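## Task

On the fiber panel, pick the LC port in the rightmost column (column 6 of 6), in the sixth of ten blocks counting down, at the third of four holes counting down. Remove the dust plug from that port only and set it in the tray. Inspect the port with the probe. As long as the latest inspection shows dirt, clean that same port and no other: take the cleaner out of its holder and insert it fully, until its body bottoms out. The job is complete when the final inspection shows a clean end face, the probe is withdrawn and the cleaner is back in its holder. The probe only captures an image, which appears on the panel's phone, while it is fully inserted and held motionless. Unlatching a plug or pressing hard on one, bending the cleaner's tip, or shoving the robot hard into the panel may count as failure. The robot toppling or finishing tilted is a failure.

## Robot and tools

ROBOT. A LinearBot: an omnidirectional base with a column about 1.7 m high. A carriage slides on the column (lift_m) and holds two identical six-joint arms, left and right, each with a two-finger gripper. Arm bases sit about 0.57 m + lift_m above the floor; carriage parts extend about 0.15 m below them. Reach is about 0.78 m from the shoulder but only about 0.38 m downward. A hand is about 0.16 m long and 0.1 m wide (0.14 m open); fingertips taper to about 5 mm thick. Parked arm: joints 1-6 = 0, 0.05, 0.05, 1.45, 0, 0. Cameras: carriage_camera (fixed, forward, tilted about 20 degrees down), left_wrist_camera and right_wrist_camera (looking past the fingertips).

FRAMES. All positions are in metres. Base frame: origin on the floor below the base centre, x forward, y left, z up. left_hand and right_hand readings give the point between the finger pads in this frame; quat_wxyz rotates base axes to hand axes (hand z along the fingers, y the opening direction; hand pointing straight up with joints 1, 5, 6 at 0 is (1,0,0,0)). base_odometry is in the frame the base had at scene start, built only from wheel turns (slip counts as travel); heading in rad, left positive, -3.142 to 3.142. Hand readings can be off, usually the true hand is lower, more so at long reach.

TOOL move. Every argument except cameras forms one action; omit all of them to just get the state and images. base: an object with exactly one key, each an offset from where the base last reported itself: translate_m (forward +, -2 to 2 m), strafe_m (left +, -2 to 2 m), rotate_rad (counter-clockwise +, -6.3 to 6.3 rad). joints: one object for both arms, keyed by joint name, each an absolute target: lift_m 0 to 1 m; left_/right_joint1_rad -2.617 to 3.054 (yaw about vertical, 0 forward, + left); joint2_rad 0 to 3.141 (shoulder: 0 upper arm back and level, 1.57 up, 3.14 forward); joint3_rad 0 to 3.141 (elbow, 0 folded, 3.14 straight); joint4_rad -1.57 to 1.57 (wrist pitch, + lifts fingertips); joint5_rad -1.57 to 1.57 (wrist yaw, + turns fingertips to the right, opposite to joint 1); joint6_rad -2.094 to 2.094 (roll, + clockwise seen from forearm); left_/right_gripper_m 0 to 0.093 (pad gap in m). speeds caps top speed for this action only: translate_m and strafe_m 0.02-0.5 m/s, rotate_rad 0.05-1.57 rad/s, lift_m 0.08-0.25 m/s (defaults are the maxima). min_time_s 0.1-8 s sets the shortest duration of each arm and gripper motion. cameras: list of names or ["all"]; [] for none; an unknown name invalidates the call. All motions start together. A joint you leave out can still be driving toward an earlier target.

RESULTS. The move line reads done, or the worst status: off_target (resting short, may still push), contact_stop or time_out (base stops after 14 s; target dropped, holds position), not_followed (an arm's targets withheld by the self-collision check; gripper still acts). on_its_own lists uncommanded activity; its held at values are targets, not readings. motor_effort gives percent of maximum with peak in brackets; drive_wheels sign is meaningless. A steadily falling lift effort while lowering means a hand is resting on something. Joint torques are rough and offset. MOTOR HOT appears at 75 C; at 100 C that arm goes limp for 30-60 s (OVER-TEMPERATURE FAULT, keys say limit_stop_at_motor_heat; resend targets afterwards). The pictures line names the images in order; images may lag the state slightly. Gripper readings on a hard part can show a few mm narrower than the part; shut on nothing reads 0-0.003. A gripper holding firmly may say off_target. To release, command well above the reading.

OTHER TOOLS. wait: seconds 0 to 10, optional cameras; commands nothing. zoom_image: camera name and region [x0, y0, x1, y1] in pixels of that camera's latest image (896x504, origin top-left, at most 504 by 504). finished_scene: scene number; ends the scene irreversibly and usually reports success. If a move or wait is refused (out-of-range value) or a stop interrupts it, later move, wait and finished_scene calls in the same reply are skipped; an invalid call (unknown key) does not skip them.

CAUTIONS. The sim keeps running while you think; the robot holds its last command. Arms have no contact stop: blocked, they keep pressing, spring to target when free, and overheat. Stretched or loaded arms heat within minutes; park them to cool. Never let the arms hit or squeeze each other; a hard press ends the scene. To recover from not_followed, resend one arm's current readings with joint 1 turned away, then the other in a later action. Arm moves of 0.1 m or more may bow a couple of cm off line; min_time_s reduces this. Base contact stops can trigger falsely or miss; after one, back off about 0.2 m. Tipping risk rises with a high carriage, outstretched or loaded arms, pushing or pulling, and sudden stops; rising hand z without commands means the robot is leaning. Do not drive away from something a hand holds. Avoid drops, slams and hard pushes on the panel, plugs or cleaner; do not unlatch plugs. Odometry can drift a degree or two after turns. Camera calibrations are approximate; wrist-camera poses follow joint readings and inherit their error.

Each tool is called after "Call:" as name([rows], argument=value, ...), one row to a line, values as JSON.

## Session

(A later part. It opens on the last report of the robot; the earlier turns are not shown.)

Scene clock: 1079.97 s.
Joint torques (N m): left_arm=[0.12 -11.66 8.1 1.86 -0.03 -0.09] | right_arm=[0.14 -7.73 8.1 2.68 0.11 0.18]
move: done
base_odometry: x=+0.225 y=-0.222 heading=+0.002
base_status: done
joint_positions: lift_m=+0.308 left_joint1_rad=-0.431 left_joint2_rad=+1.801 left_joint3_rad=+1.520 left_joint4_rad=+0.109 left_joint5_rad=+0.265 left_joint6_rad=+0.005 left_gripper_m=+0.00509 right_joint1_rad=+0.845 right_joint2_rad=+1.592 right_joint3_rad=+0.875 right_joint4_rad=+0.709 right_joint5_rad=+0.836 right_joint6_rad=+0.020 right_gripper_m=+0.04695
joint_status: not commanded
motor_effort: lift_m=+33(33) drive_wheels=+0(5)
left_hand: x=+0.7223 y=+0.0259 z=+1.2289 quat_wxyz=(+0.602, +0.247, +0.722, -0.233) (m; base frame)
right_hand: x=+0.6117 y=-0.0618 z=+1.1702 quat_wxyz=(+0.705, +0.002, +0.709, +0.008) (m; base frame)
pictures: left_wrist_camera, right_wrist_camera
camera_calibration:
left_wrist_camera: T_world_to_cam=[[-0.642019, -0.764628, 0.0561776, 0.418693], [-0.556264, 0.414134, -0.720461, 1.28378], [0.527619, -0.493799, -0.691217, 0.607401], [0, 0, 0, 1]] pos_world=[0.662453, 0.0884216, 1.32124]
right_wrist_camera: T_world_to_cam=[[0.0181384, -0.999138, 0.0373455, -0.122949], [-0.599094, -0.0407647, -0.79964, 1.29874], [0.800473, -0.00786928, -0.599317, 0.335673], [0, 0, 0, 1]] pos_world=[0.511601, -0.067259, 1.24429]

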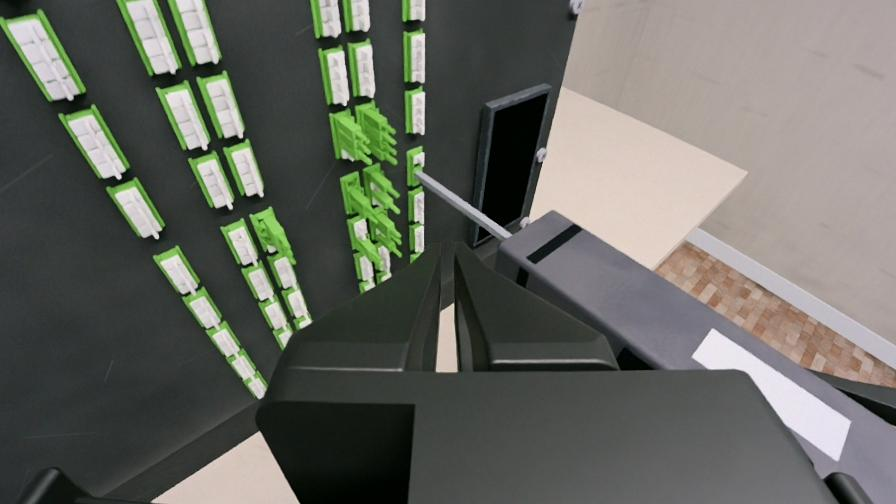

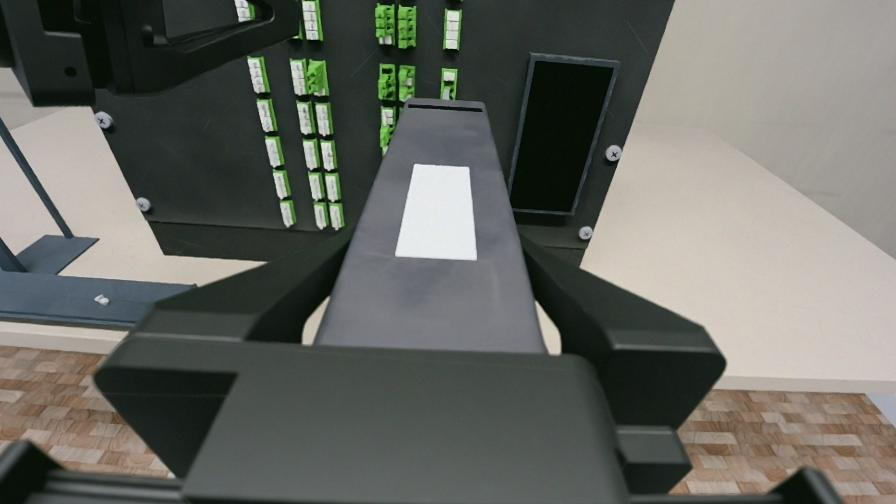

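Call:
move(base={"translate_m": 0.003}, speeds={"translate_m": 0.02}, cameras=["right_wrist_camera","left_wrist_camera"])

Call:
zoom_image(camera="right_wrist_camera", region=[426, 56, 466, 106])

Call:
zoom_image(camera="left_wrist_camera", region=[390, 132, 440, 182])

Scene clock: 1084.60 s.
Joint torques (N m): left_arm=[-0.01 -11.49 8.13 1.89 0.02 -0.08] | right_arm=[0.03 -7.77 8.09 2.68 0.12 0.17]
move: done
base_odometry: x=+0.228 y=-0.222 heading=+0.002
base_status: done
joint_positions: lift_m=+0.308 left_joint1_rad=-0.431 left_joint2_rad=+1.801 left_joint3_rad=+1.520 left_joint4_rad=+0.109 left_joint5_rad=+0.265 left_joint6_rad=+0.005 left_gripper_m=+0.00509 right_joint1_rad=+0.845 right_joint2_rad=+1.592 right_joint3_rad=+0.875 right_joint4_rad=+0.709 right_joint5_rad=+0.834 right_joint6_rad=+0.021 right_gripper_m=+0.04695
joint_status: not commanded
motor_effort: lift_m=+33(33) drive_wheels=+0(4)
left_hand: x=+0.7223 y=+0.0259 z=+1.2288 quat_wxyz=(+0.602, +0.247, +0.722, -0.233) (m; base frame)
right_hand: x=+0.6117 y=-0.0615 z=+1.1702 quat_wxyz=(+0.705, +0.001, +0.709, +0.009) (m; base frame)
pictures: left_wrist_camera, right_wrist_camera
camera_calibration:
left_wrist_camera: T_world_to_cam=[[-0.641967, -0.764663, 0.0562941, 0.418513], [-0.55654, 0.414218, -0.7202, 1.28354], [0.527392, -0.493674, -0.691479, 0.607817], [0, 0, 0, 1]] pos_world=[0.662453, 0.0884216, 1.32114]
right_wrist_camera: T_world_to_cam=[[0.020094, -0.999127, 0.036623, -0.12305], [-0.598971, -0.0413593, -0.799702, 1.29872], [0.800519, -0.00586696, -0.599279, 0.335731], [0, 0, 0, 1]] pos_world=[0.511608, -0.0672589, 1.24429]

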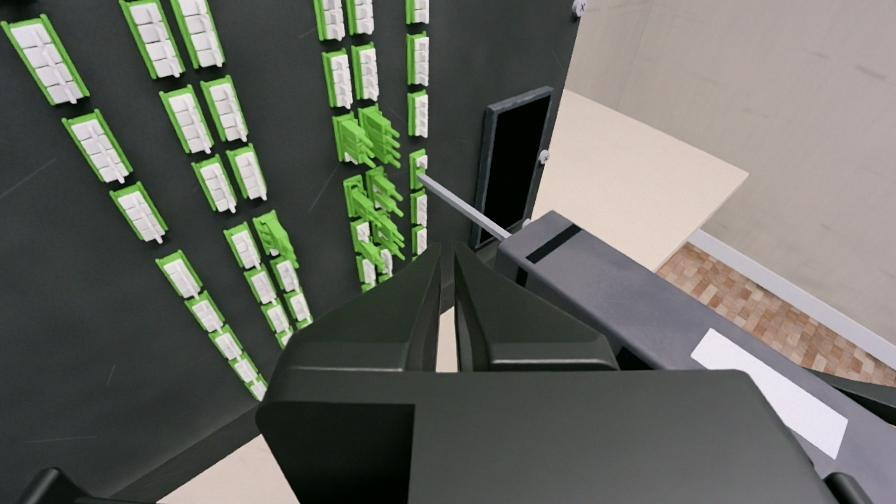

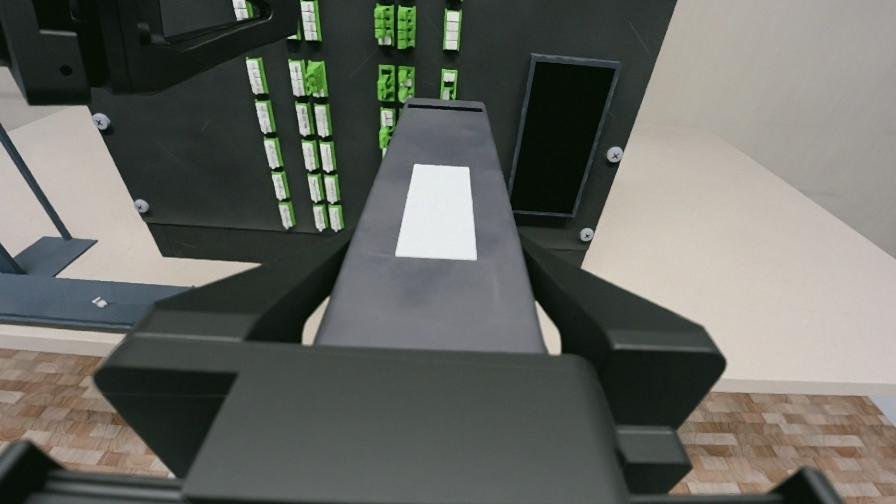

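Scaled by 10.080 from the camera's 896x504 image, which has a finer 1280x720 frame.

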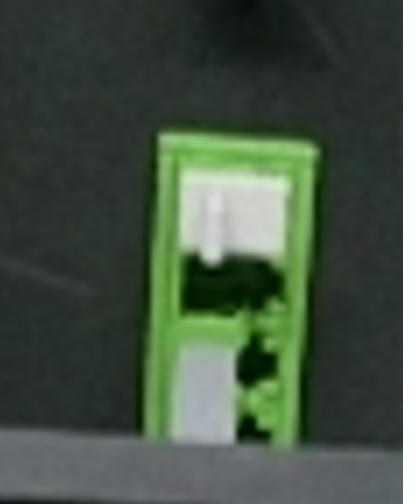

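Scaled by 10.080 from the camera's 896x504 image, which has a finer 1280x720 frame.

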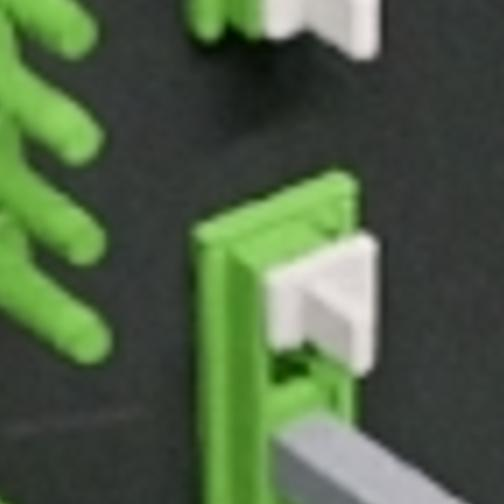

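Inserting well (world-x .8397). Continue.

Call:
move(base={"translate_m": 0.004}, speeds={"translate_m": 0.02}, cameras=["right_wrist_camera"])

Call:
move(base={"translate_m": 0.004}, speeds={"translate_m": 0.02}, cameras=["right_wrist_camera"])

Call:
zoom_image(camera="right_wrist_camera", region=[426, 56, 466, 106])

Scene clock: 1089.07 s.
Joint torques (N m): left_arm=[-0.05 -11.54 8.25 1.87 -0.01 -0.11] | right_arm=[-0.65 -7.76 8.1 2.67 -0.03 0.15]
move: done
base_odometry: x=+0.232 y=-0.222 heading=+0.002
base_status: done
joint_positions: lift_m=+0.308 left_joint1_rad=-0.431 left_joint2_rad=+1.801 left_joint3_rad=+1.520 left_joint4_rad=+0.109 left_joint5_rad=+0.265 left_joint6_rad=+0.005 left_gripper_m=+0.00509 right_joint1_rad=+0.854 right_joint2_rad=+1.592 right_joint3_rad=+0.875 right_joint4_rad=+0.709 right_joint5_rad=+0.850 right_joint6_rad=+0.022 right_gripper_m=+0.04695
joint_status: not commanded
motor_effort: lift_m=+33(33) drive_wheels=+2(5)
left_hand: x=+0.7223 y=+0.0259 z=+1.2287 quat_wxyz=(+0.602, +0.247, +0.722, -0.233) (m; base frame)
right_hand: x=+0.6093 y=-0.0607 z=+1.1702 quat_wxyz=(+0.705, +0.004, +0.709, +0.007) (m; base frame)
pictures: right_wrist_camera
camera_calibration:
right_wrist_camera: T_world_to_cam=[[0.0132348, -0.999294, 0.0351553, -0.116186], [-0.599234, -0.036072, -0.799761, 1.29794], [0.800464, -0.0104816, -0.599289, 0.337332], [0, 0, 0, 1]] pos_world=[0.509285, -0.0657488, 1.24428]

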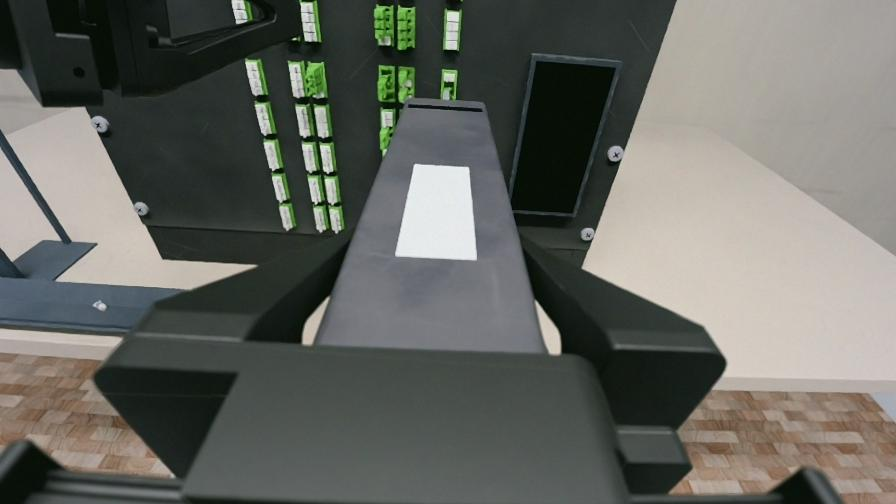

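Scene clock: 1089.67 s.
Joint torques (N m): left_arm=[-0.01 -11.45 8.14 1.89 -0.06 -0.09] | right_arm=[-1.72 -7.75 8.09 2.66 -0.22 0.14]
move: done
base_odometry: x=+0.236 y=-0.222 heading=+0.002
base_status: done
joint_positions: lift_m=+0.308 left_joint1_rad=-0.430 left_joint2_rad=+1.801 left_joint3_rad=+1.520 left_joint4_rad=+0.108 left_joint5_rad=+0.265 left_joint6_rad=+0.005 left_gripper_m=+0.00509 right_joint1_rad=+0.867 right_joint2_rad=+1.592 right_joint3_rad=+0.875 right_joint4_rad=+0.709 right_joint5_rad=+0.870 right_joint6_rad=+0.024 right_gripper_m=+0.04695
joint_status: not commanded
motor_effort: lift_m=+33(33) drive_wheels=+3(10)
left_hand: x=+0.7225 y=+0.0263 z=+1.2286 quat_wxyz=(+0.602, +0.247, +0.723, -0.233) (m; base frame)
right_hand: x=+0.6063 y=-0.0592 z=+1.1703 quat_wxyz=(+0.705, +0.007, +0.709, +0.005) (m; base frame)
pictures: right_wrist_camera
camera_calibration:
right_wrist_camera: T_world_to_cam=[[0.0062915, -0.99941, 0.0337518, -0.108882], [-0.599332, -0.0307872, -0.799908, 1.29671], [0.800476, -0.0151959, -0.599173, 0.339399], [0, 0, 0, 1]] pos_world=[0.506163, -0.0637387, 1.24428]

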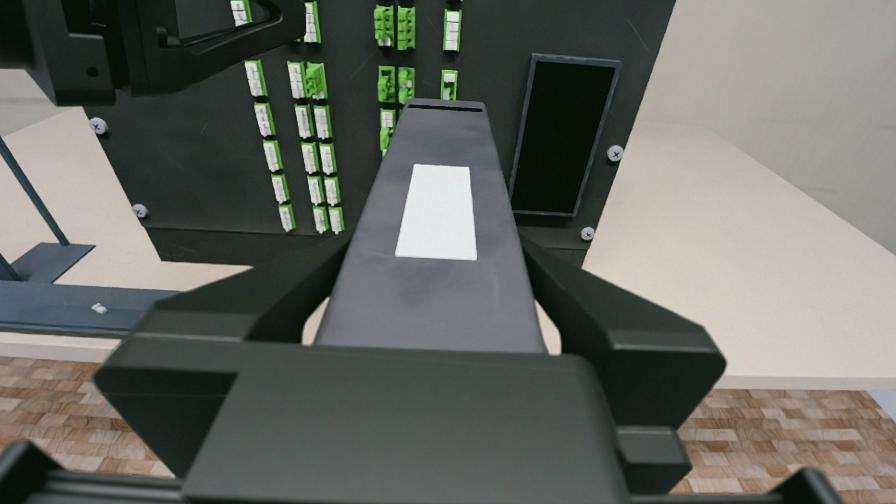

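Scaled by 10.080 from the camera's 896x504 image, which has a finer 1280x720 frame.

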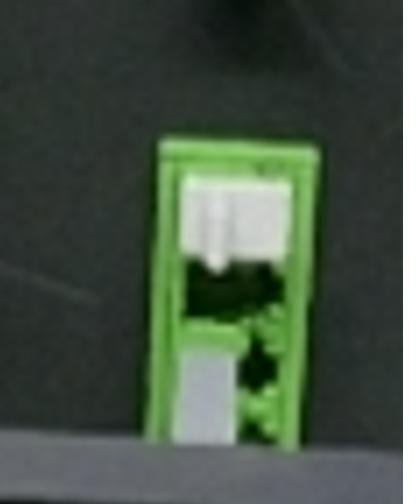

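Call:
move(base={"translate_m": -0.005}, speeds={"translate_m": 0.02}, cameras=[])

Call:
move(joints={"lift_m":0.3070}, speeds={"lift_m": 0.08}, cameras=["right_wrist_camera"])

Call:
zoom_image(camera="right_wrist_camera", region=[426, 56, 466, 106])

Scene clock: 1096.90 s.
Joint torques (N m): left_arm=[0.05 -11.63 8.14 1.86 -0.07 -0.07] | right_arm=[-0.32 -7.77 8.1 2.68 0.04 0.13]
move: done
base_odometry: x=+0.231 y=-0.222 heading=+0.002
base_status: done
joint_positions: lift_m=+0.308 left_joint1_rad=-0.430 left_joint2_rad=+1.801 left_joint3_rad=+1.520 left_joint4_rad=+0.109 left_joint5_rad=+0.265 left_joint6_rad=+0.005 left_gripper_m=+0.00509 right_joint1_rad=+0.851 right_joint2_rad=+1.592 right_joint3_rad=+0.875 right_joint4_rad=+0.709 right_joint5_rad=+0.843 right_joint6_rad=+0.024 right_gripper_m=+0.04695
joint_status: not commanded
motor_effort: lift_m=+33(33) drive_wheels=-1(4)
left_hand: x=+0.7225 y=+0.0263 z=+1.2287 quat_wxyz=(+0.602, +0.247, +0.723, -0.233) (m; base frame)
right_hand: x=+0.6103 y=-0.0609 z=+1.1702 quat_wxyz=(+0.705, +0.004, +0.709, +0.009) (m; base frame)
pictures: none
No camera images: "cameras" was empty.

Scene clock: 1097.23 s.
Joint torques (N m): left_arm=[0.09 -11.66 8.12 1.84 -0.02 -0.1] | right_arm=[-0.4 -7.8 8.05 2.65 0.03 0.13]
move: done
base_odometry: x=+0.231 y=-0.222 heading=+0.002
base_status: not commanded
joint_positions: lift_m=+0.307 left_joint1_rad=-0.430 left_joint2_rad=+1.801 left_joint3_rad=+1.520 left_joint4_rad=+0.109 left_joint5_rad=+0.265 left_joint6_rad=+0.005 left_gripper_m=+0.00509 right_joint1_rad=+0.851 right_joint2_rad=+1.593 right_joint3_rad=+0.875 right_joint4_rad=+0.711 right_joint5_rad=+0.843 right_joint6_rad=+0.024 right_gripper_m=+0.04695
joint_status: all done
motor_effort: lift_m=+33(35) drive_wheels=+0(1)
left_hand: x=+0.7225 y=+0.0263 z=+1.2276 quat_wxyz=(+0.603, +0.247, +0.722, -0.233) (m; base frame)
right_hand: x=+0.6103 y=-0.0608 z=+1.1692 quat_wxyz=(+0.706, +0.004, +0.709, +0.009) (m; base frame)
pictures: right_wrist_camera
camera_calibration:
right_wrist_camera: T_world_to_cam=[[0.016576, -0.999334, 0.0325033, -0.115365], [-0.598376, -0.0359586, -0.800408, 1.29795], [0.801044, -0.00618162, -0.598573, 0.335028], [0, 0, 0, 1]] pos_world=[0.510199, -0.0665449, 1.24318]

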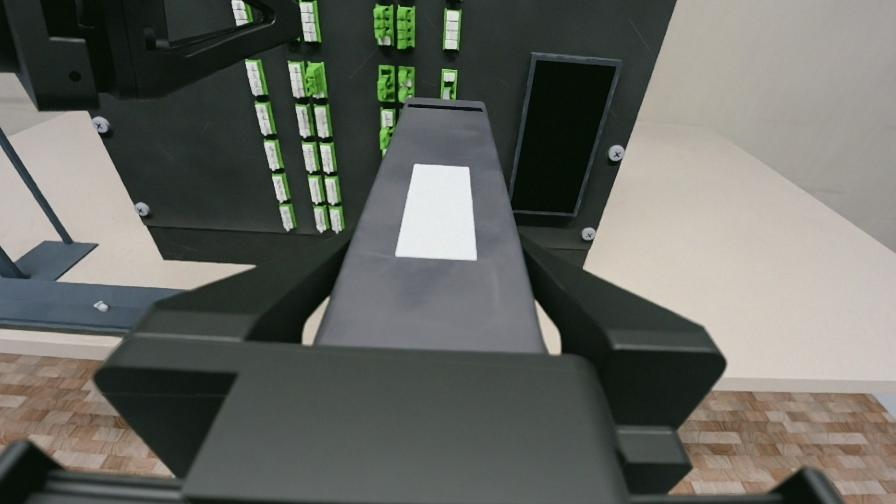

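Scaled by 10.080 from the camera's 896x504 image, which has a finer 1280x720 frame.

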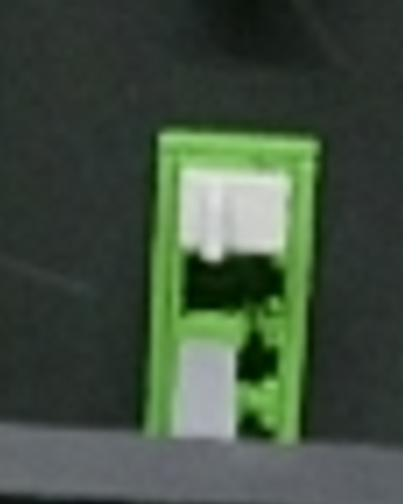

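Call:
move(joints={"right_joint1_rad":0.835,"right_joint5_rad":0.823}, min_time_s=1, cameras=[])

Call:
move(joints={"lift_m":0.3077}, speeds={"lift_m": 0.08}, cameras=[])

Call:
move(joints={"lift_m":0.3068}, speeds={"lift_m": 0.08}, cameras=[])

Call:
move(joints={"lift_m":0.3075}, speeds={"lift_m": 0.08}, cameras=["right_wrist_camera"])

Call:
zoom_image(camera="right_wrist_camera", region=[426, 56, 466, 106])

Scene clock: 1104.27 s.
Joint torques (N m): left_arm=[0.27 -11.47 8.18 1.84 -0.03 -0.1] | right_arm=[-1.03 -7.79 8.1 2.65 -0.19 0.13]
move: done
base_odometry: x=+0.231 y=-0.222 heading=+0.002
base_status: not commanded
joint_positions: lift_m=+0.307 left_joint1_rad=-0.430 left_joint2_rad=+1.801 left_joint3_rad=+1.520 left_joint4_rad=+0.109 left_joint5_rad=+0.265 left_joint6_rad=+0.005 left_gripper_m=+0.00509 right_joint1_rad=+0.849 right_joint2_rad=+1.593 right_joint3_rad=+0.875 right_joint4_rad=+0.711 right_joint5_rad=+0.841 right_joint6_rad=+0.024 right_gripper_m=+0.04695
joint_status: all done
motor_effort: lift_m=+33(33) drive_wheels=+0(0)
left_hand: x=+0.7225 y=+0.0263 z=+1.2276 quat_wxyz=(+0.603, +0.247, +0.722, -0.233) (m; base frame)
right_hand: x=+0.6107 y=-0.0611 z=+1.1692 quat_wxyz=(+0.706, +0.004, +0.709, +0.009) (m; base frame)
pictures: none
No camera images: "cameras" was empty.

Scene clock: 1104.57 s.
Joint torques (N m): left_arm=[-0.01 -11.43 8.12 1.84 -0.03 -0.09] | right_arm=[-0.99 -7.83 8.12 2.66 -0.2 0.13]
move: done
base_odometry: x=+0.231 y=-0.222 heading=+0.002
base_status: not commanded
joint_positions: lift_m=+0.308 left_joint1_rad=-0.430 left_joint2_rad=+1.801 left_joint3_rad=+1.520 left_joint4_rad=+0.109 left_joint5_rad=+0.265 left_joint6_rad=+0.005 left_gripper_m=+0.00509 right_joint1_rad=+0.849 right_joint2_rad=+1.593 right_joint3_rad=+0.875 right_joint4_rad=+0.711 right_joint5_rad=+0.840 right_joint6_rad=+0.024 right_gripper_m=+0.04695
joint_status: all done
motor_effort: lift_m=+35(37) drive_wheels=+0(0)
left_hand: x=+0.7225 y=+0.0263 z=+1.2282 quat_wxyz=(+0.603, +0.247, +0.722, -0.233) (m; base frame)
right_hand: x=+0.6108 y=-0.0611 z=+1.1698 quat_wxyz=(+0.706, +0.004, +0.709, +0.010) (m; base frame)
pictures: none
No camera images: "cameras" was empty.

Scene clock: 1104.87 s.
Joint torques (N m): left_arm=[0.05 -11.51 8.1 1.84 -0.04 -0.09] | right_arm=[-0.92 -7.87 8.1 2.65 -0.18 0.13]
move: done
base_odometry: x=+0.231 y=-0.222 heading=+0.002
base_status: not commanded
joint_positions: lift_m=+0.307 left_joint1_rad=-0.430 left_joint2_rad=+1.801 left_joint3_rad=+1.520 left_joint4_rad=+0.109 left_joint5_rad=+0.265 left_joint6_rad=+0.005 left_gripper_m=+0.00509 right_joint1_rad=+0.847 right_joint2_rad=+1.593 right_joint3_rad=+0.875 right_joint4_rad=+0.712 right_joint5_rad=+0.838 right_joint6_rad=+0.024 right_gripper_m=+0.04695
joint_status: all done
motor_effort: lift_m=+34(35) drive_wheels=+0(0)
left_hand: x=+0.7225 y=+0.0263 z=+1.2274 quat_wxyz=(+0.603, +0.247, +0.722, -0.233) (m; base frame)
right_hand: x=+0.6111 y=-0.0614 z=+1.1691 quat_wxyz=(+0.706, +0.004, +0.708, +0.010) (m; base frame)
pictures: none
No camera images: "cameras" was empty.

Scene clock: 1105.17 s.
Joint torques (N m): left_arm=[0.01 -11.55 8.13 1.86 -0.06 -0.1] | right_arm=[-0.88 -7.84 8.09 2.65 -0.17 0.13]
move: done
base_odometry: x=+0.231 y=-0.222 heading=+0.002
base_status: not commanded
joint_positions: lift_m=+0.307 left_joint1_rad=-0.430 left_joint2_rad=+1.801 left_joint3_rad=+1.520 left_joint4_rad=+0.109 left_joint5_rad=+0.265 left_joint6_rad=+0.005 left_gripper_m=+0.00509 right_joint1_rad=+0.847 right_joint2_rad=+1.593 right_joint3_rad=+0.875 right_joint4_rad=+0.712 right_joint5_rad=+0.838 right_joint6_rad=+0.024 right_gripper_m=+0.04695
joint_status: all done
motor_effort: lift_m=+35(37) drive_wheels=+0(0)
left_hand: x=+0.7225 y=+0.0263 z=+1.2280 quat_wxyz=(+0.603, +0.247, +0.722, -0.233) (m; base frame)
right_hand: x=+0.6111 y=-0.0614 z=+1.1697 quat_wxyz=(+0.706, +0.004, +0.708, +0.010) (m; base frame)
pictures: right_wrist_camera
camera_calibration:
right_wrist_camera: T_world_to_cam=[[0.0177196, -0.999334, 0.0318927, -0.115915], [-0.597935, -0.0361566, -0.800729, 1.29888], [0.801349, -0.00488114, -0.598177, 0.334057], [0, 0, 0, 1]] pos_world=[0.511004, -0.0672443, 1.24357]

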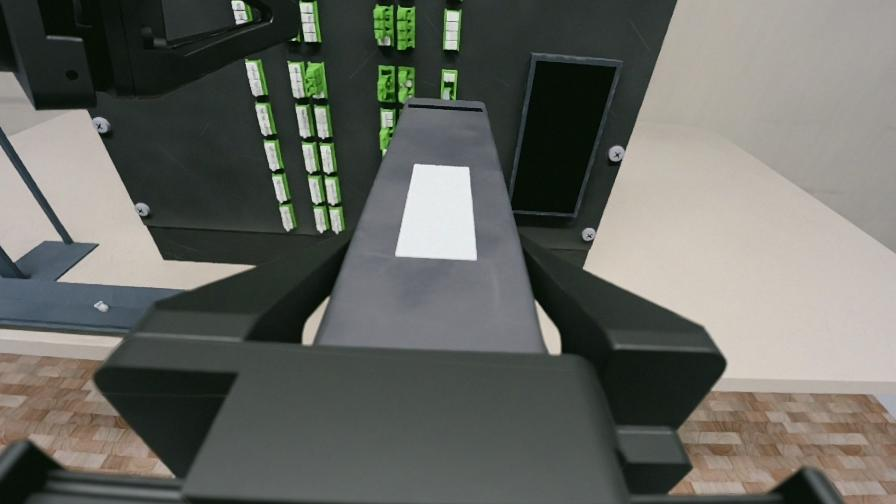

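Scaled by 10.080 from the camera's 896x504 image, which has a finer 1280x720 frame.

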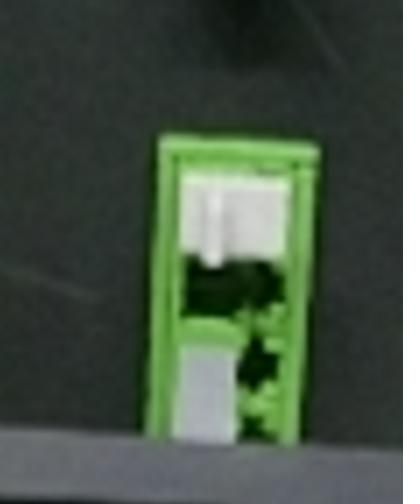

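Call:
move(base={"translate_m": 0.003}, speeds={"translate_m": 0.02}, cameras=[])

Call:
move(joints={"lift_m":0.3065}, speeds={"lift_m": 0.08}, cameras=[])

Call:
move(joints={"lift_m":0.3080}, speeds={"lift_m": 0.08}, cameras=[])

Call:
move(joints={"lift_m":0.3065}, speeds={"lift_m": 0.08}, cameras=["right_wrist_camera"])

Scene clock: 1110.50 s.
Joint torques (N m): left_arm=[0.05 -11.51 8.25 1.84 0 -0.07] | right_arm=[-1.73 -7.79 8.16 2.64 -0.32 0.13]
move: done
base_odometry: x=+0.234 y=-0.222 heading=+0.002
base_status: done
joint_positions: lift_m=+0.307 left_joint1_rad=-0.430 left_joint2_rad=+1.801 left_joint3_rad=+1.520 left_joint4_rad=+0.109 left_joint5_rad=+0.265 left_joint6_rad=+0.005 left_gripper_m=+0.00509 right_joint1_rad=+0.857 right_joint2_rad=+1.593 right_joint3_rad=+0.875 right_joint4_rad=+0.712 right_joint5_rad=+0.854 right_joint6_rad=+0.024 right_gripper_m=+0.04695
joint_status: not commanded
motor_effort: lift_m=+35(35) drive_wheels=+2(4)
left_hand: x=+0.7225 y=+0.0263 z=+1.2280 quat_wxyz=(+0.603, +0.247, +0.722, -0.233) (m; base frame)
right_hand: x=+0.6087 y=-0.0602 z=+1.1697 quat_wxyz=(+0.706, +0.006, +0.708, +0.008) (m; base frame)
pictures: none
No camera images: "cameras" was empty.

Scene clock: 1110.80 s.
Joint torques (N m): left_arm=[0.02 -11.47 8.08 1.81 0.02 -0.08] | right_arm=[-1.55 -7.72 8.12 2.64 -0.27 0.13]
move: done
base_odometry: x=+0.234 y=-0.222 heading=+0.002
base_status: not commanded
joint_positions: lift_m=+0.306 left_joint1_rad=-0.430 left_joint2_rad=+1.801 left_joint3_rad=+1.520 left_joint4_rad=+0.109 left_joint5_rad=+0.265 left_joint6_rad=+0.005 left_gripper_m=+0.00509 right_joint1_rad=+0.854 right_joint2_rad=+1.593 right_joint3_rad=+0.875 right_joint4_rad=+0.712 right_joint5_rad=+0.850 right_joint6_rad=+0.024 right_gripper_m=+0.04695
joint_status: all done
motor_effort: lift_m=+34(35) drive_wheels=+2(2)
left_hand: x=+0.7225 y=+0.0263 z=+1.2271 quat_wxyz=(+0.603, +0.247, +0.722, -0.233) (m; base frame)
right_hand: x=+0.6094 y=-0.0606 z=+1.1688 quat_wxyz=(+0.706, +0.005, +0.708, +0.008) (m; base frame)
pictures: none
No camera images: "cameras" was empty.

Scene clock: 1111.17 s.
Joint torques (N m): left_arm=[0.09 -11.62 8.23 1.85 0 -0.08] | right_arm=[-1.5 -7.79 8.16 2.66 -0.28 0.12]
move: done
base_odometry: x=+0.234 y=-0.222 heading=+0.002
base_status: not commanded
joint_positions: lift_m=+0.308 left_joint1_rad=-0.430 left_joint2_rad=+1.801 left_joint3_rad=+1.520 left_joint4_rad=+0.110 left_joint5_rad=+0.265 left_joint6_rad=+0.005 left_gripper_m=+0.00509 right_joint1_rad=+0.854 right_joint2_rad=+1.593 right_joint3_rad=+0.875 right_joint4_rad=+0.711 right_joint5_rad=+0.850 right_joint6_rad=+0.024 right_gripper_m=+0.04695
joint_status: all done
motor_effort: lift_m=+35(42) drive_wheels=+2(2)
left_hand: x=+0.7226 y=+0.0263 z=+1.2287 quat_wxyz=(+0.603, +0.247, +0.722, -0.233) (m; base frame)
right_hand: x=+0.6094 y=-0.0606 z=+1.1699 quat_wxyz=(+0.705, +0.005, +0.709, +0.008) (m; base frame)
pictures: none
No camera images: "cameras" was empty.

Scene clock: 1111.53 s.
Joint torques (N m): left_arm=[0.05 -11.47 8.05 1.84 -0.02 -0.05] | right_arm=[-1.5 -7.84 8.1 2.65 -0.28 0.13]
move: done
base_odometry: x=+0.234 y=-0.222 heading=+0.002
base_status: not commanded
joint_positions: lift_m=+0.307 left_joint1_rad=-0.430 left_joint2_rad=+1.801 left_joint3_rad=+1.520 left_joint4_rad=+0.110 left_joint5_rad=+0.265 left_joint6_rad=+0.005 left_gripper_m=+0.00509 right_joint1_rad=+0.854 right_joint2_rad=+1.593 right_joint3_rad=+0.875 right_joint4_rad=+0.711 right_joint5_rad=+0.849 right_joint6_rad=+0.024 right_gripper_m=+0.04695
joint_status: all done
motor_effort: lift_m=+33(34) drive_wheels=+2(2)
left_hand: x=+0.7226 y=+0.0263 z=+1.2272 quat_wxyz=(+0.603, +0.247, +0.722, -0.233) (m; base frame)
right_hand: x=+0.6095 y=-0.0606 z=+1.1687 quat_wxyz=(+0.706, +0.005, +0.709, +0.008) (m; base frame)
pictures: right_wrist_camera
camera_calibration:
right_wrist_camera: T_world_to_cam=[[0.0135546, -0.999391, 0.0321492, -0.112855], [-0.598398, -0.0338665, -0.800483, 1.29726], [0.801084, -0.0083878, -0.598493, 0.335195], [0, 0, 0, 1]] pos_world=[0.509289, -0.0660413, 1.24267]

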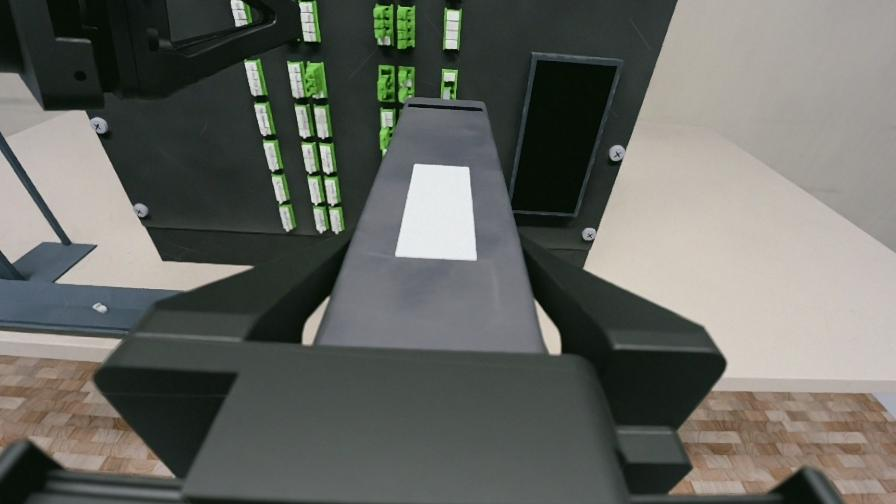

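Call:
move(joints={"right_joint1_rad":0.828,"right_joint5_rad":0.80}, min_time_s=1, cameras=[])

Call:
move(joints={"lift_m":0.3082}, speeds={"lift_m": 0.08}, cameras=[])

Call:
move(joints={"lift_m":0.3060}, speeds={"lift_m": 0.08}, cameras=[])

Call:
move(base={"translate_m": 0.003}, speeds={"translate_m": 0.02}, cameras=[])

Call:
move(joints={"lift_m":0.3075}, speeds={"lift_m": 0.08}, cameras=[])

Call:
move(joints={"lift_m":0.3060}, speeds={"lift_m": 0.08}, cameras=["right_wrist_camera"])

Call:
zoom_image(camera="right_wrist_camera", region=[426, 56, 466, 106])

Scene clock: 1120.90 s.
Joint torques (N m): left_arm=[0.13 -11.64 8.05 1.85 -0.06 -0.06] | right_arm=[-2.09 -7.8 8.1 2.64 -0.5 0.13]
move: off_target
base_odometry: x=+0.234 y=-0.222 heading=+0.002
base_status: not commanded
joint_positions: lift_m=+0.307 left_joint1_rad=-0.430 left_joint2_rad=+1.801 left_joint3_rad=+1.520 left_joint4_rad=+0.110 left_joint5_rad=+0.265 left_joint6_rad=+0.005 left_gripper_m=+0.00509 right_joint1_rad=+0.854 right_joint2_rad=+1.593 right_joint3_rad=+0.875 right_joint4_rad=+0.711 right_joint5_rad=+0.848 right_joint6_rad=+0.024 right_gripper_m=+0.04695
joint_status: right_joint1_rad off_target (ended at +0.854, target +0.828); right_joint5_rad off_target (ended at +0.848, target +0.800)
motor_effort: lift_m=+33(33) drive_wheels=+2(2)
left_hand: x=+0.7226 y=+0.0263 z=+1.2272 quat_wxyz=(+0.603, +0.247, +0.722, -0.233) (m; base frame)
right_hand: x=+0.6095 y=-0.0604 z=+1.1687 quat_wxyz=(+0.706, +0.005, +0.709, +0.009) (m; base frame)
pictures: none
No camera images: "cameras" was empty.

Scene clock: 1121.27 s.
Joint torques (N m): left_arm=[0.09 -11.64 8.28 1.89 -0.02 -0.09] | right_arm=[-2.06 -7.84 8.05 2.67 -0.49 0.12]
move: done
base_odometry: x=+0.234 y=-0.222 heading=+0.002
base_status: not commanded
joint_positions: lift_m=+0.308 left_joint1_rad=-0.430 left_joint2_rad=+1.801 left_joint3_rad=+1.520 left_joint4_rad=+0.110 left_joint5_rad=+0.265 left_joint6_rad=+0.005 left_gripper_m=+0.00509 right_joint1_rad=+0.854 right_joint2_rad=+1.593 right_joint3_rad=+0.875 right_joint4_rad=+0.709 right_joint5_rad=+0.847 right_joint6_rad=+0.024 right_gripper_m=+0.04695
joint_status: all done
motor_effort: lift_m=+35(38) drive_wheels=+2(2)
left_hand: x=+0.7226 y=+0.0263 z=+1.2289 quat_wxyz=(+0.603, +0.247, +0.722, -0.233) (m; base frame)
right_hand: x=+0.6096 y=-0.0604 z=+1.1699 quat_wxyz=(+0.705, +0.004, +0.709, +0.009) (m; base frame)
pictures: none
No camera images: "cameras" was empty.

Scene clock: 1121.63 s.
Joint torques (N m): left_arm=[0.23 -11.52 8.2 1.88 -0.03 -0.07] | right_arm=[-1.8 -7.8 8.14 2.66 -0.45 0.13]
move: done
base_odometry: x=+0.234 y=-0.222 heading=+0.002
base_status: not commanded
joint_positions: lift_m=+0.306 left_joint1_rad=-0.430 left_joint2_rad=+1.801 left_joint3_rad=+1.520 left_joint4_rad=+0.109 left_joint5_rad=+0.265 left_joint6_rad=+0.005 left_gripper_m=+0.00509 right_joint1_rad=+0.850 right_joint2_rad=+1.593 right_joint3_rad=+0.875 right_joint4_rad=+0.712 right_joint5_rad=+0.843 right_joint6_rad=+0.024 right_gripper_m=+0.04695
joint_status: all done
motor_effort: lift_m=+34(35) drive_wheels=+2(2)
left_hand: x=+0.7225 y=+0.0263 z=+1.2264 quat_wxyz=(+0.602, +0.247, +0.723, -0.233) (m; base frame)
right_hand: x=+0.6104 y=-0.0609 z=+1.1684 quat_wxyz=(+0.706, +0.005, +0.708, +0.010) (m; base frame)
pictures: none
No camera images: "cameras" was empty.

Scene clock: 1122.17 s.
Joint torques (N m): left_arm=[0.02 -11.51 8.25 1.87 0.01 -0.11] | right_arm=[-2.59 -7.72 8.09 2.63 -0.6 0.12]
move: done
base_odometry: x=+0.236 y=-0.222 heading=+0.002
base_status: done
joint_positions: lift_m=+0.306 left_joint1_rad=-0.430 left_joint2_rad=+1.801 left_joint3_rad=+1.520 left_joint4_rad=+0.109 left_joint5_rad=+0.265 left_joint6_rad=+0.005 left_gripper_m=+0.00509 right_joint1_rad=+0.860 right_joint2_rad=+1.593 right_joint3_rad=+0.875 right_joint4_rad=+0.712 right_joint5_rad=+0.859 right_joint6_rad=+0.024 right_gripper_m=+0.04695
joint_status: not commanded
motor_effort: lift_m=+34(34) drive_wheels=+3(5)
left_hand: x=+0.7225 y=+0.0263 z=+1.2264 quat_wxyz=(+0.602, +0.247, +0.723, -0.233) (m; base frame)
right_hand: x=+0.6080 y=-0.0599 z=+1.1684 quat_wxyz=(+0.706, +0.007, +0.708, +0.008) (m; base frame)
pictures: none
No camera images: "cameras" was empty.

Scene clock: 1122.53 s.
Joint torques (N m): left_arm=[0.05 -11.44 7.97 1.8 0 -0.12] | right_arm=[-2.56 -7.79 8.1 2.64 -0.58 0.11]
move: done
base_odometry: x=+0.236 y=-0.222 heading=+0.002
base_status: not commanded
joint_positions: lift_m=+0.307 left_joint1_rad=-0.430 left_joint2_rad=+1.801 left_joint3_rad=+1.520 left_joint4_rad=+0.109 left_joint5_rad=+0.265 left_joint6_rad=+0.005 left_gripper_m=+0.00509 right_joint1_rad=+0.860 right_joint2_rad=+1.593 right_joint3_rad=+0.874 right_joint4_rad=+0.712 right_joint5_rad=+0.858 right_joint6_rad=+0.026 right_gripper_m=+0.04695
joint_status: all done
motor_effort: lift_m=+35(41) drive_wheels=+3(3)
left_hand: x=+0.7225 y=+0.0263 z=+1.2280 quat_wxyz=(+0.603, +0.247, +0.722, -0.233) (m; base frame)
right_hand: x=+0.6079 y=-0.0599 z=+1.1693 quat_wxyz=(+0.706, +0.007, +0.709, +0.008) (m; base frame)
pictures: none
No camera images: "cameras" was empty.

Scene clock: 1122.90 s.
Joint torques (N m): left_arm=[0.01 -11.62 8.32 1.86 -0.04 -0.1] | right_arm=[-2.51 -7.71 8.18 2.63 -0.57 0.11]
move: done
base_odometry: x=+0.236 y=-0.222 heading=+0.002
base_status: not commanded
joint_positions: lift_m=+0.306 left_joint1_rad=-0.430 left_joint2_rad=+1.801 left_joint3_rad=+1.520 left_joint4_rad=+0.109 left_joint5_rad=+0.265 left_joint6_rad=+0.005 left_gripper_m=+0.00509 right_joint1_rad=+0.859 right_joint2_rad=+1.593 right_joint3_rad=+0.874 right_joint4_rad=+0.712 right_joint5_rad=+0.856 right_joint6_rad=+0.026 right_gripper_m=+0.04695
joint_status: all done
motor_effort: lift_m=+33(34) drive_wheels=+3(3)
left_hand: x=+0.7225 y=+0.0263 z=+1.2265 quat_wxyz=(+0.602, +0.247, +0.722, -0.233) (m; base frame)
right_hand: x=+0.6082 y=-0.0600 z=+1.1681 quat_wxyz=(+0.706, +0.007, +0.708, +0.008) (m; base frame)
pictures: right_wrist_camera
camera_calibration:
right_wrist_camera: T_world_to_cam=[[0.0116633, -0.999472, 0.0303129, -0.108874], [-0.59821, -0.031266, -0.800729, 1.29638], [0.801255, -0.0087943, -0.598259, 0.335339], [0, 0, 0, 1]] pos_world=[0.508084, -0.0653347, 1.24197]

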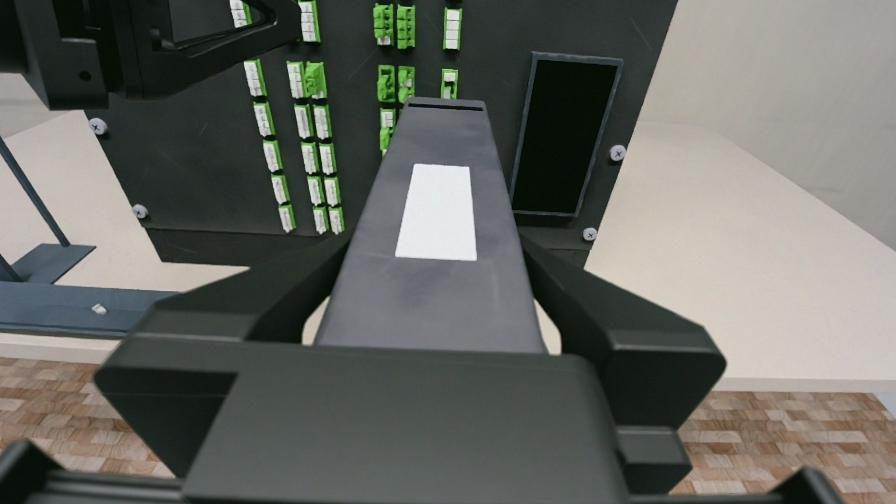

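Scaled by 10.080 from the camera's 896x504 image, which has a finer 1280x720 frame.

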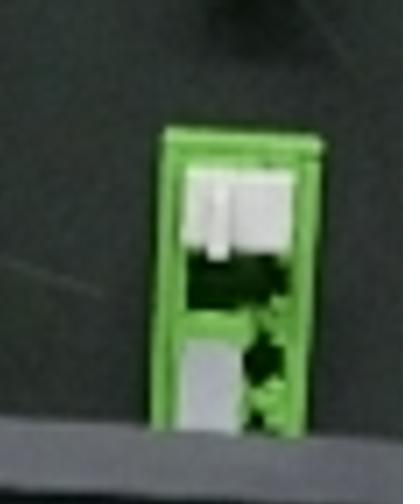

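Call:
move(base={"strafe_m": -0.0015}, joints={"lift_m":0.3072}, speeds={"strafe_m": 0.02,"lift_m":0.08}, cameras=["right_wrist_camera"])

Call:
zoom_image(camera="right_wrist_camera", region=[426, 56, 466, 106])

Scene clock: 1129.03 s.
Joint torques (N m): left_arm=[0.1 -11.48 8.14 1.88 -0.08 -0.1] | right_arm=[-2.48 -7.71 8.17 2.64 -0.55 0.11]
move: done
base_odometry: x=+0.236 y=-0.223 heading=+0.002
base_status: done
joint_positions: lift_m=+0.307 left_joint1_rad=-0.431 left_joint2_rad=+1.801 left_joint3_rad=+1.520 left_joint4_rad=+0.109 left_joint5_rad=+0.265 left_joint6_rad=+0.005 left_gripper_m=+0.00509 right_joint1_rad=+0.858 right_joint2_rad=+1.593 right_joint3_rad=+0.874 right_joint4_rad=+0.712 right_joint5_rad=+0.852 right_joint6_rad=+0.026 right_gripper_m=+0.04695
joint_status: all done
motor_effort: lift_m=+35(42) drive_wheels=+2(6)
left_hand: x=+0.7222 y=+0.0257 z=+1.2276 quat_wxyz=(+0.602, +0.247, +0.722, -0.234) (m; base frame)
right_hand: x=+0.6084 y=-0.0596 z=+1.1690 quat_wxyz=(+0.705, +0.005, +0.709, +0.009) (m; base frame)
pictures: right_wrist_camera
camera_calibration:
right_wrist_camera: T_world_to_cam=[[0.0147423, -0.999414, 0.0308832, -0.111081], [-0.598596, -0.0335616, -0.800348, 1.29688], [0.800915, -0.00668763, -0.59874, 0.336681], [0, 0, 0, 1]] pos_world=[0.508292, -0.065239, 1.24297]

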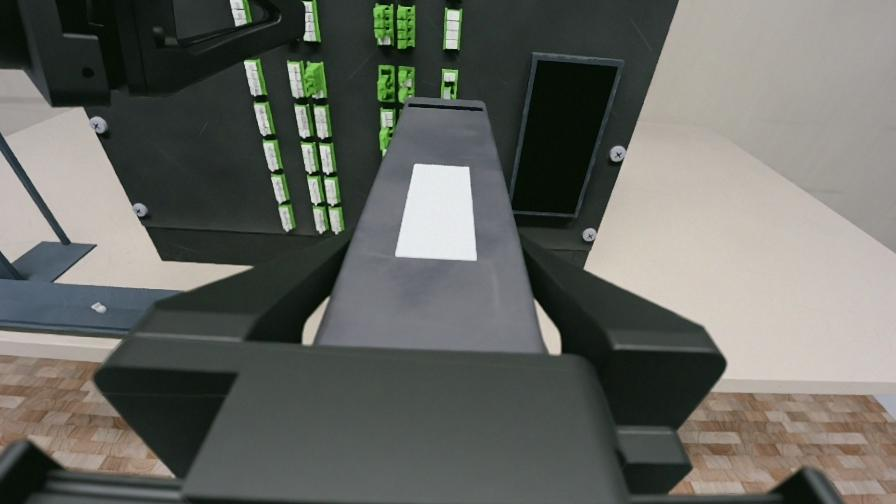

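Scaled by 10.080 from the camera's 896x504 image, which has a finer 1280x720 frame.

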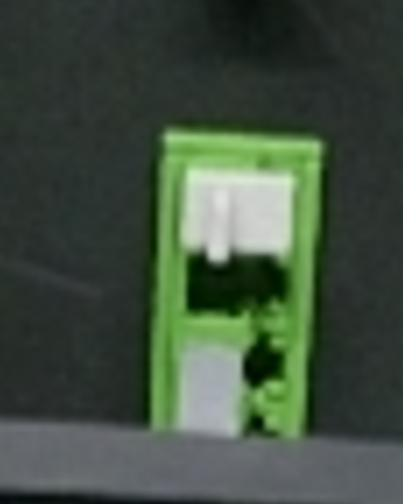

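Call:
move(joints={"lift_m":0.3060}, speeds={"lift_m":0.08}, cameras=[])

Call:
move(joints={"lift_m":0.3078}, speeds={"lift_m":0.08}, cameras=[])

Call:
move(base={"strafe_m": -0.0015}, speeds={"strafe_m": 0.02}, cameras=[])

Call:
move(joints={"lift_m":0.3060}, speeds={"lift_m":0.08}, cameras=[])

Call:
move(base={"translate_m": 0.003}, speeds={"translate_m": 0.02}, cameras=[])

Call:
move(joints={"lift_m":0.3070}, speeds={"lift_m":0.08}, cameras=["right_wrist_camera","left_wrist_camera"])

Call:
zoom_image(camera="left_wrist_camera", region=[400, 140, 460, 200])

Scene clock: 1135.40 s.
Joint torques (N m): left_arm=[0.18 -11.7 8.24 1.87 0.02 -0.07] | right_arm=[-2.3 -7.76 8.18 2.63 -0.52 0.11]
move: done
base_odometry: x=+0.236 y=-0.223 heading=+0.002
base_status: not commanded
joint_positions: lift_m=+0.306 left_joint1_rad=-0.431 left_joint2_rad=+1.801 left_joint3_rad=+1.520 left_joint4_rad=+0.109 left_joint5_rad=+0.265 left_joint6_rad=+0.005 left_gripper_m=+0.00509 right_joint1_rad=+0.858 right_joint2_rad=+1.593 right_joint3_rad=+0.874 right_joint4_rad=+0.712 right_joint5_rad=+0.852 right_joint6_rad=+0.026 right_gripper_m=+0.04695
joint_status: all done
motor_effort: lift_m=+34(35) drive_wheels=+2(2)
left_hand: x=+0.7222 y=+0.0257 z=+1.2265 quat_wxyz=(+0.602, +0.247, +0.722, -0.234) (m; base frame)
right_hand: x=+0.6085 y=-0.0596 z=+1.1681 quat_wxyz=(+0.706, +0.005, +0.708, +0.010) (m; base frame)
pictures: none
No camera images: "cameras" was empty.

Scene clock: 1135.77 s.
Joint torques (N m): left_arm=[0.17 -11.64 8.23 1.88 0 -0.07] | right_arm=[-2.4 -7.82 8.18 2.67 -0.53 0.11]
move: done
base_odometry: x=+0.236 y=-0.223 heading=+0.002
base_status: not commanded
joint_positions: lift_m=+0.308 left_joint1_rad=-0.431 left_joint2_rad=+1.801 left_joint3_rad=+1.520 left_joint4_rad=+0.110 left_joint5_rad=+0.265 left_joint6_rad=+0.005 left_gripper_m=+0.00509 right_joint1_rad=+0.858 right_joint2_rad=+1.593 right_joint3_rad=+0.874 right_joint4_rad=+0.710 right_joint5_rad=+0.852 right_joint6_rad=+0.026 right_gripper_m=+0.04695
joint_status: all done
motor_effort: lift_m=+35(36) drive_wheels=+2(2)
left_hand: x=+0.7222 y=+0.0257 z=+1.2285 quat_wxyz=(+0.603, +0.247, +0.722, -0.234) (m; base frame)
right_hand: x=+0.6085 y=-0.0596 z=+1.1693 quat_wxyz=(+0.705, +0.005, +0.709, +0.009) (m; base frame)
pictures: none
No camera images: "cameras" was empty.

Scene clock: 1136.33 s.
Joint torques (N m): left_arm=[0.28 -11.54 8.12 1.8 0.01 -0.08] | right_arm=[-2.36 -7.8 8.2 2.67 -0.48 0.11]
move: done
base_odometry: x=+0.236 y=-0.225 heading=+0.003
base_status: done
joint_positions: lift_m=+0.308 left_joint1_rad=-0.431 left_joint2_rad=+1.801 left_joint3_rad=+1.520 left_joint4_rad=+0.110 left_joint5_rad=+0.265 left_joint6_rad=+0.005 left_gripper_m=+0.00509 right_joint1_rad=+0.857 right_joint2_rad=+1.593 right_joint3_rad=+0.874 right_joint4_rad=+0.710 right_joint5_rad=+0.847 right_joint6_rad=+0.026 right_gripper_m=+0.04695
joint_status: not commanded
motor_effort: lift_m=+35(35) drive_wheels=+2(4)
left_hand: x=+0.7221 y=+0.0255 z=+1.2285 quat_wxyz=(+0.603, +0.247, +0.722, -0.234) (m; base frame)
right_hand: x=+0.6087 y=-0.0592 z=+1.1693 quat_wxyz=(+0.705, +0.003, +0.709, +0.010) (m; base frame)
pictures: none
No camera images: "cameras" was empty.

Scene clock: 1136.70 s.
Joint torques (N m): left_arm=[0.54 -11.49 8.08 1.86 -0.06 -0.06] | right_arm=[-2.21 -7.69 8.16 2.63 -0.49 0.11]
move: done
base_odometry: x=+0.236 y=-0.225 heading=+0.003
base_status: not commanded
joint_positions: lift_m=+0.306 left_joint1_rad=-0.431 left_joint2_rad=+1.801 left_joint3_rad=+1.520 left_joint4_rad=+0.109 left_joint5_rad=+0.265 left_joint6_rad=+0.005 left_gripper_m=+0.00509 right_joint1_rad=+0.857 right_joint2_rad=+1.593 right_joint3_rad=+0.874 right_joint4_rad=+0.712 right_joint5_rad=+0.847 right_joint6_rad=+0.026 right_gripper_m=+0.04695
joint_status: all done
motor_effort: lift_m=+34(34) drive_wheels=+2(2)
left_hand: x=+0.7221 y=+0.0255 z=+1.2265 quat_wxyz=(+0.602, +0.247, +0.722, -0.234) (m; base frame)
right_hand: x=+0.6088 y=-0.0593 z=+1.1681 quat_wxyz=(+0.706, +0.004, +0.708, +0.011) (m; base frame)
pictures: none
No camera images: "cameras" was empty.

Scene clock: 1137.23 s.
Joint torques (N m): left_arm=[0.46 -11.45 8.06 1.86 0.01 -0.11] | right_arm=[-3.17 -7.68 8.16 2.63 -0.64 0.11]
move: done
base_odometry: x=+0.239 y=-0.225 heading=+0.003
base_status: done
joint_positions: lift_m=+0.306 left_joint1_rad=-0.431 left_joint2_rad=+1.801 left_joint3_rad=+1.520 left_joint4_rad=+0.109 left_joint5_rad=+0.265 left_joint6_rad=+0.005 left_gripper_m=+0.00509 right_joint1_rad=+0.866 right_joint2_rad=+1.592 right_joint3_rad=+0.874 right_joint4_rad=+0.712 right_joint5_rad=+0.862 right_joint6_rad=+0.026 right_gripper_m=+0.04695
joint_status: not commanded
motor_effort: lift_m=+33(34) drive_wheels=+3(9)
left_hand: x=+0.7221 y=+0.0255 z=+1.2265 quat_wxyz=(+0.602, +0.247, +0.722, -0.234) (m; base frame)
right_hand: x=+0.6063 y=-0.0583 z=+1.1686 quat_wxyz=(+0.706, +0.006, +0.708, +0.009) (m; base frame)
pictures: none
No camera images: "cameras" was empty.

Scene clock: 1137.53 s.
Joint torques (N m): left_arm=[0.35 -11.67 8.13 1.85 0.04 -0.06] | right_arm=[-3.07 -7.64 8.17 2.63 -0.64 0.11]
move: done
base_odometry: x=+0.239 y=-0.225 heading=+0.003
base_status: not commanded
joint_positions: lift_m=+0.307 left_joint1_rad=-0.431 left_joint2_rad=+1.801 left_joint3_rad=+1.520 left_joint4_rad=+0.109 left_joint5_rad=+0.265 left_joint6_rad=+0.005 left_gripper_m=+0.00509 right_joint1_rad=+0.866 right_joint2_rad=+1.592 right_joint3_rad=+0.873 right_joint4_rad=+0.712 right_joint5_rad=+0.862 right_joint6_rad=+0.026 right_gripper_m=+0.04695
joint_status: all done
motor_effort: lift_m=+35(39) drive_wheels=+3(3)
left_hand: x=+0.7221 y=+0.0255 z=+1.2273 quat_wxyz=(+0.602, +0.247, +0.722, -0.234) (m; base frame)
right_hand: x=+0.6062 y=-0.0584 z=+1.1689 quat_wxyz=(+0.706, +0.006, +0.709, +0.009) (m; base frame)
pictures: left_wrist_camera, right_wrist_camera
camera_calibration:
left_wrist_camera: T_world_to_cam=[[-0.642564, -0.764158, 0.0563446, 0.418443], [-0.556443, 0.414817, -0.719929, 1.28211], [0.526767, -0.493953, -0.691757, 0.607558], [0, 0, 0, 1]] pos_world=[0.662257, 0.0880188, 1.31974]
right_wrist_camera: T_world_to_cam=[[0.0131119, -0.999457, 0.0302301, -0.108109], [-0.598396, -0.0320645, -0.800558, 1.29578], [0.801093, -0.0075927, -0.598492, 0.337937], [0, 0, 0, 1]] pos_world=[0.506088, -0.0639358, 1.24287]

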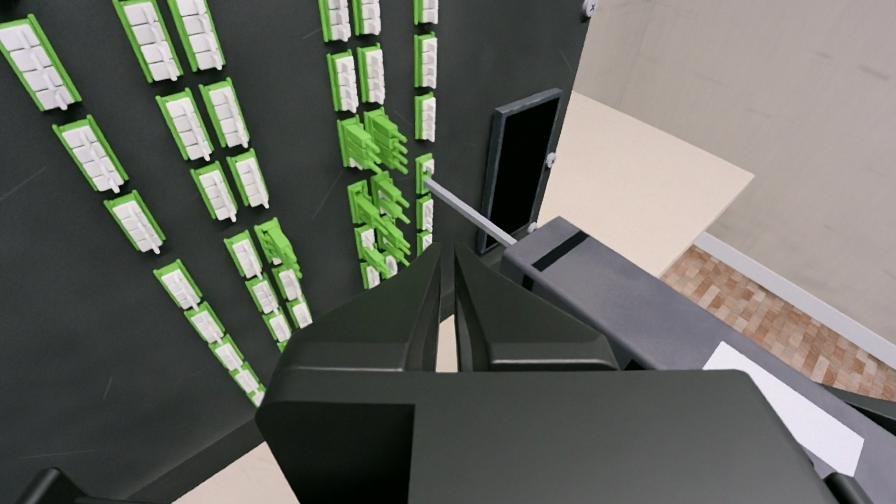

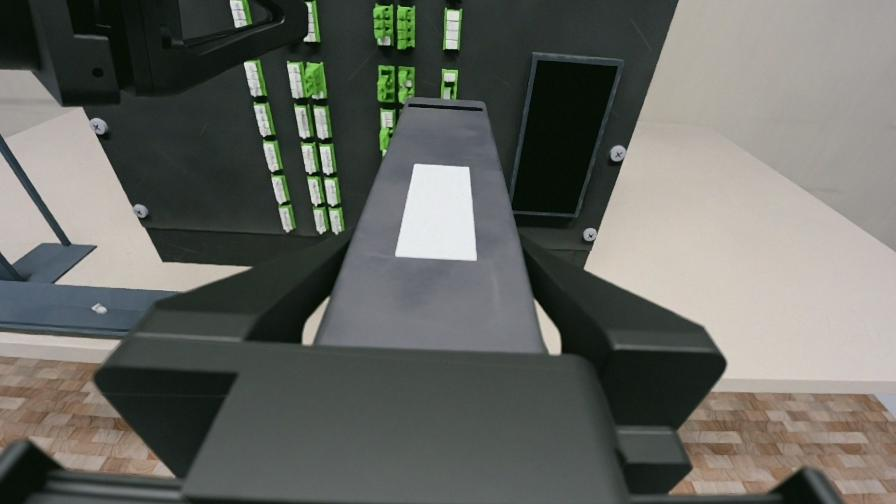

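Scaled by 8.400 from the camera's 896x504 image, which has a finer 1280x720 frame.

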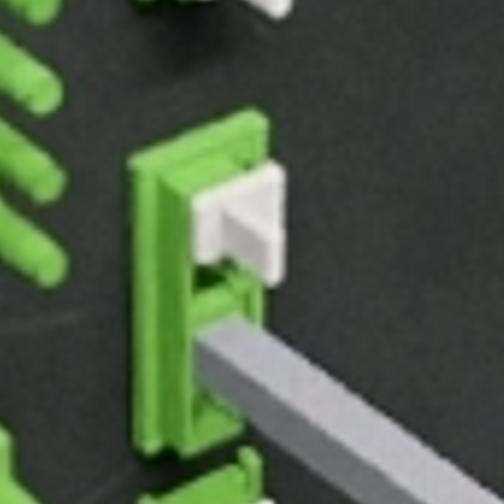

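Call:
zoom_image(camera="right_wrist_camera", region=[500, 40, 640, 240])

Call:
zoom_image(camera="right_wrist_camera", region=[396, 50, 496, 130])

Scaled by 2.520 from the camera's 896x504 image, which has a finer 1280x720 frame.

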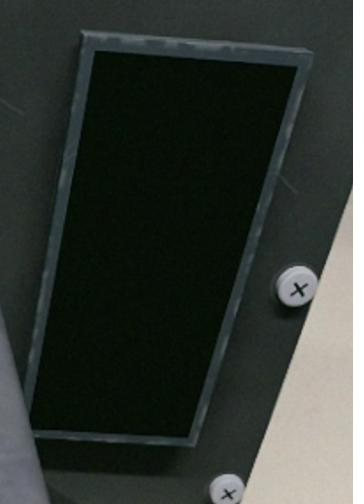

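Scaled by 5.040 from the camera's 896x504 image, which has a finer 1280x720 frame.

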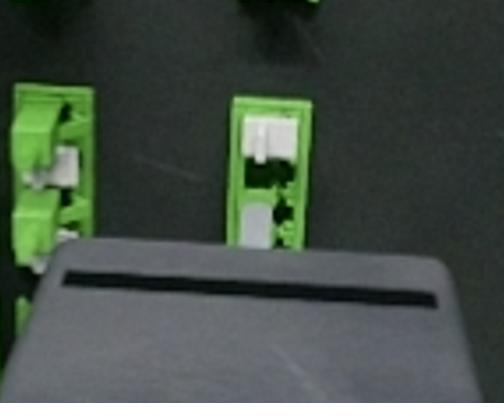

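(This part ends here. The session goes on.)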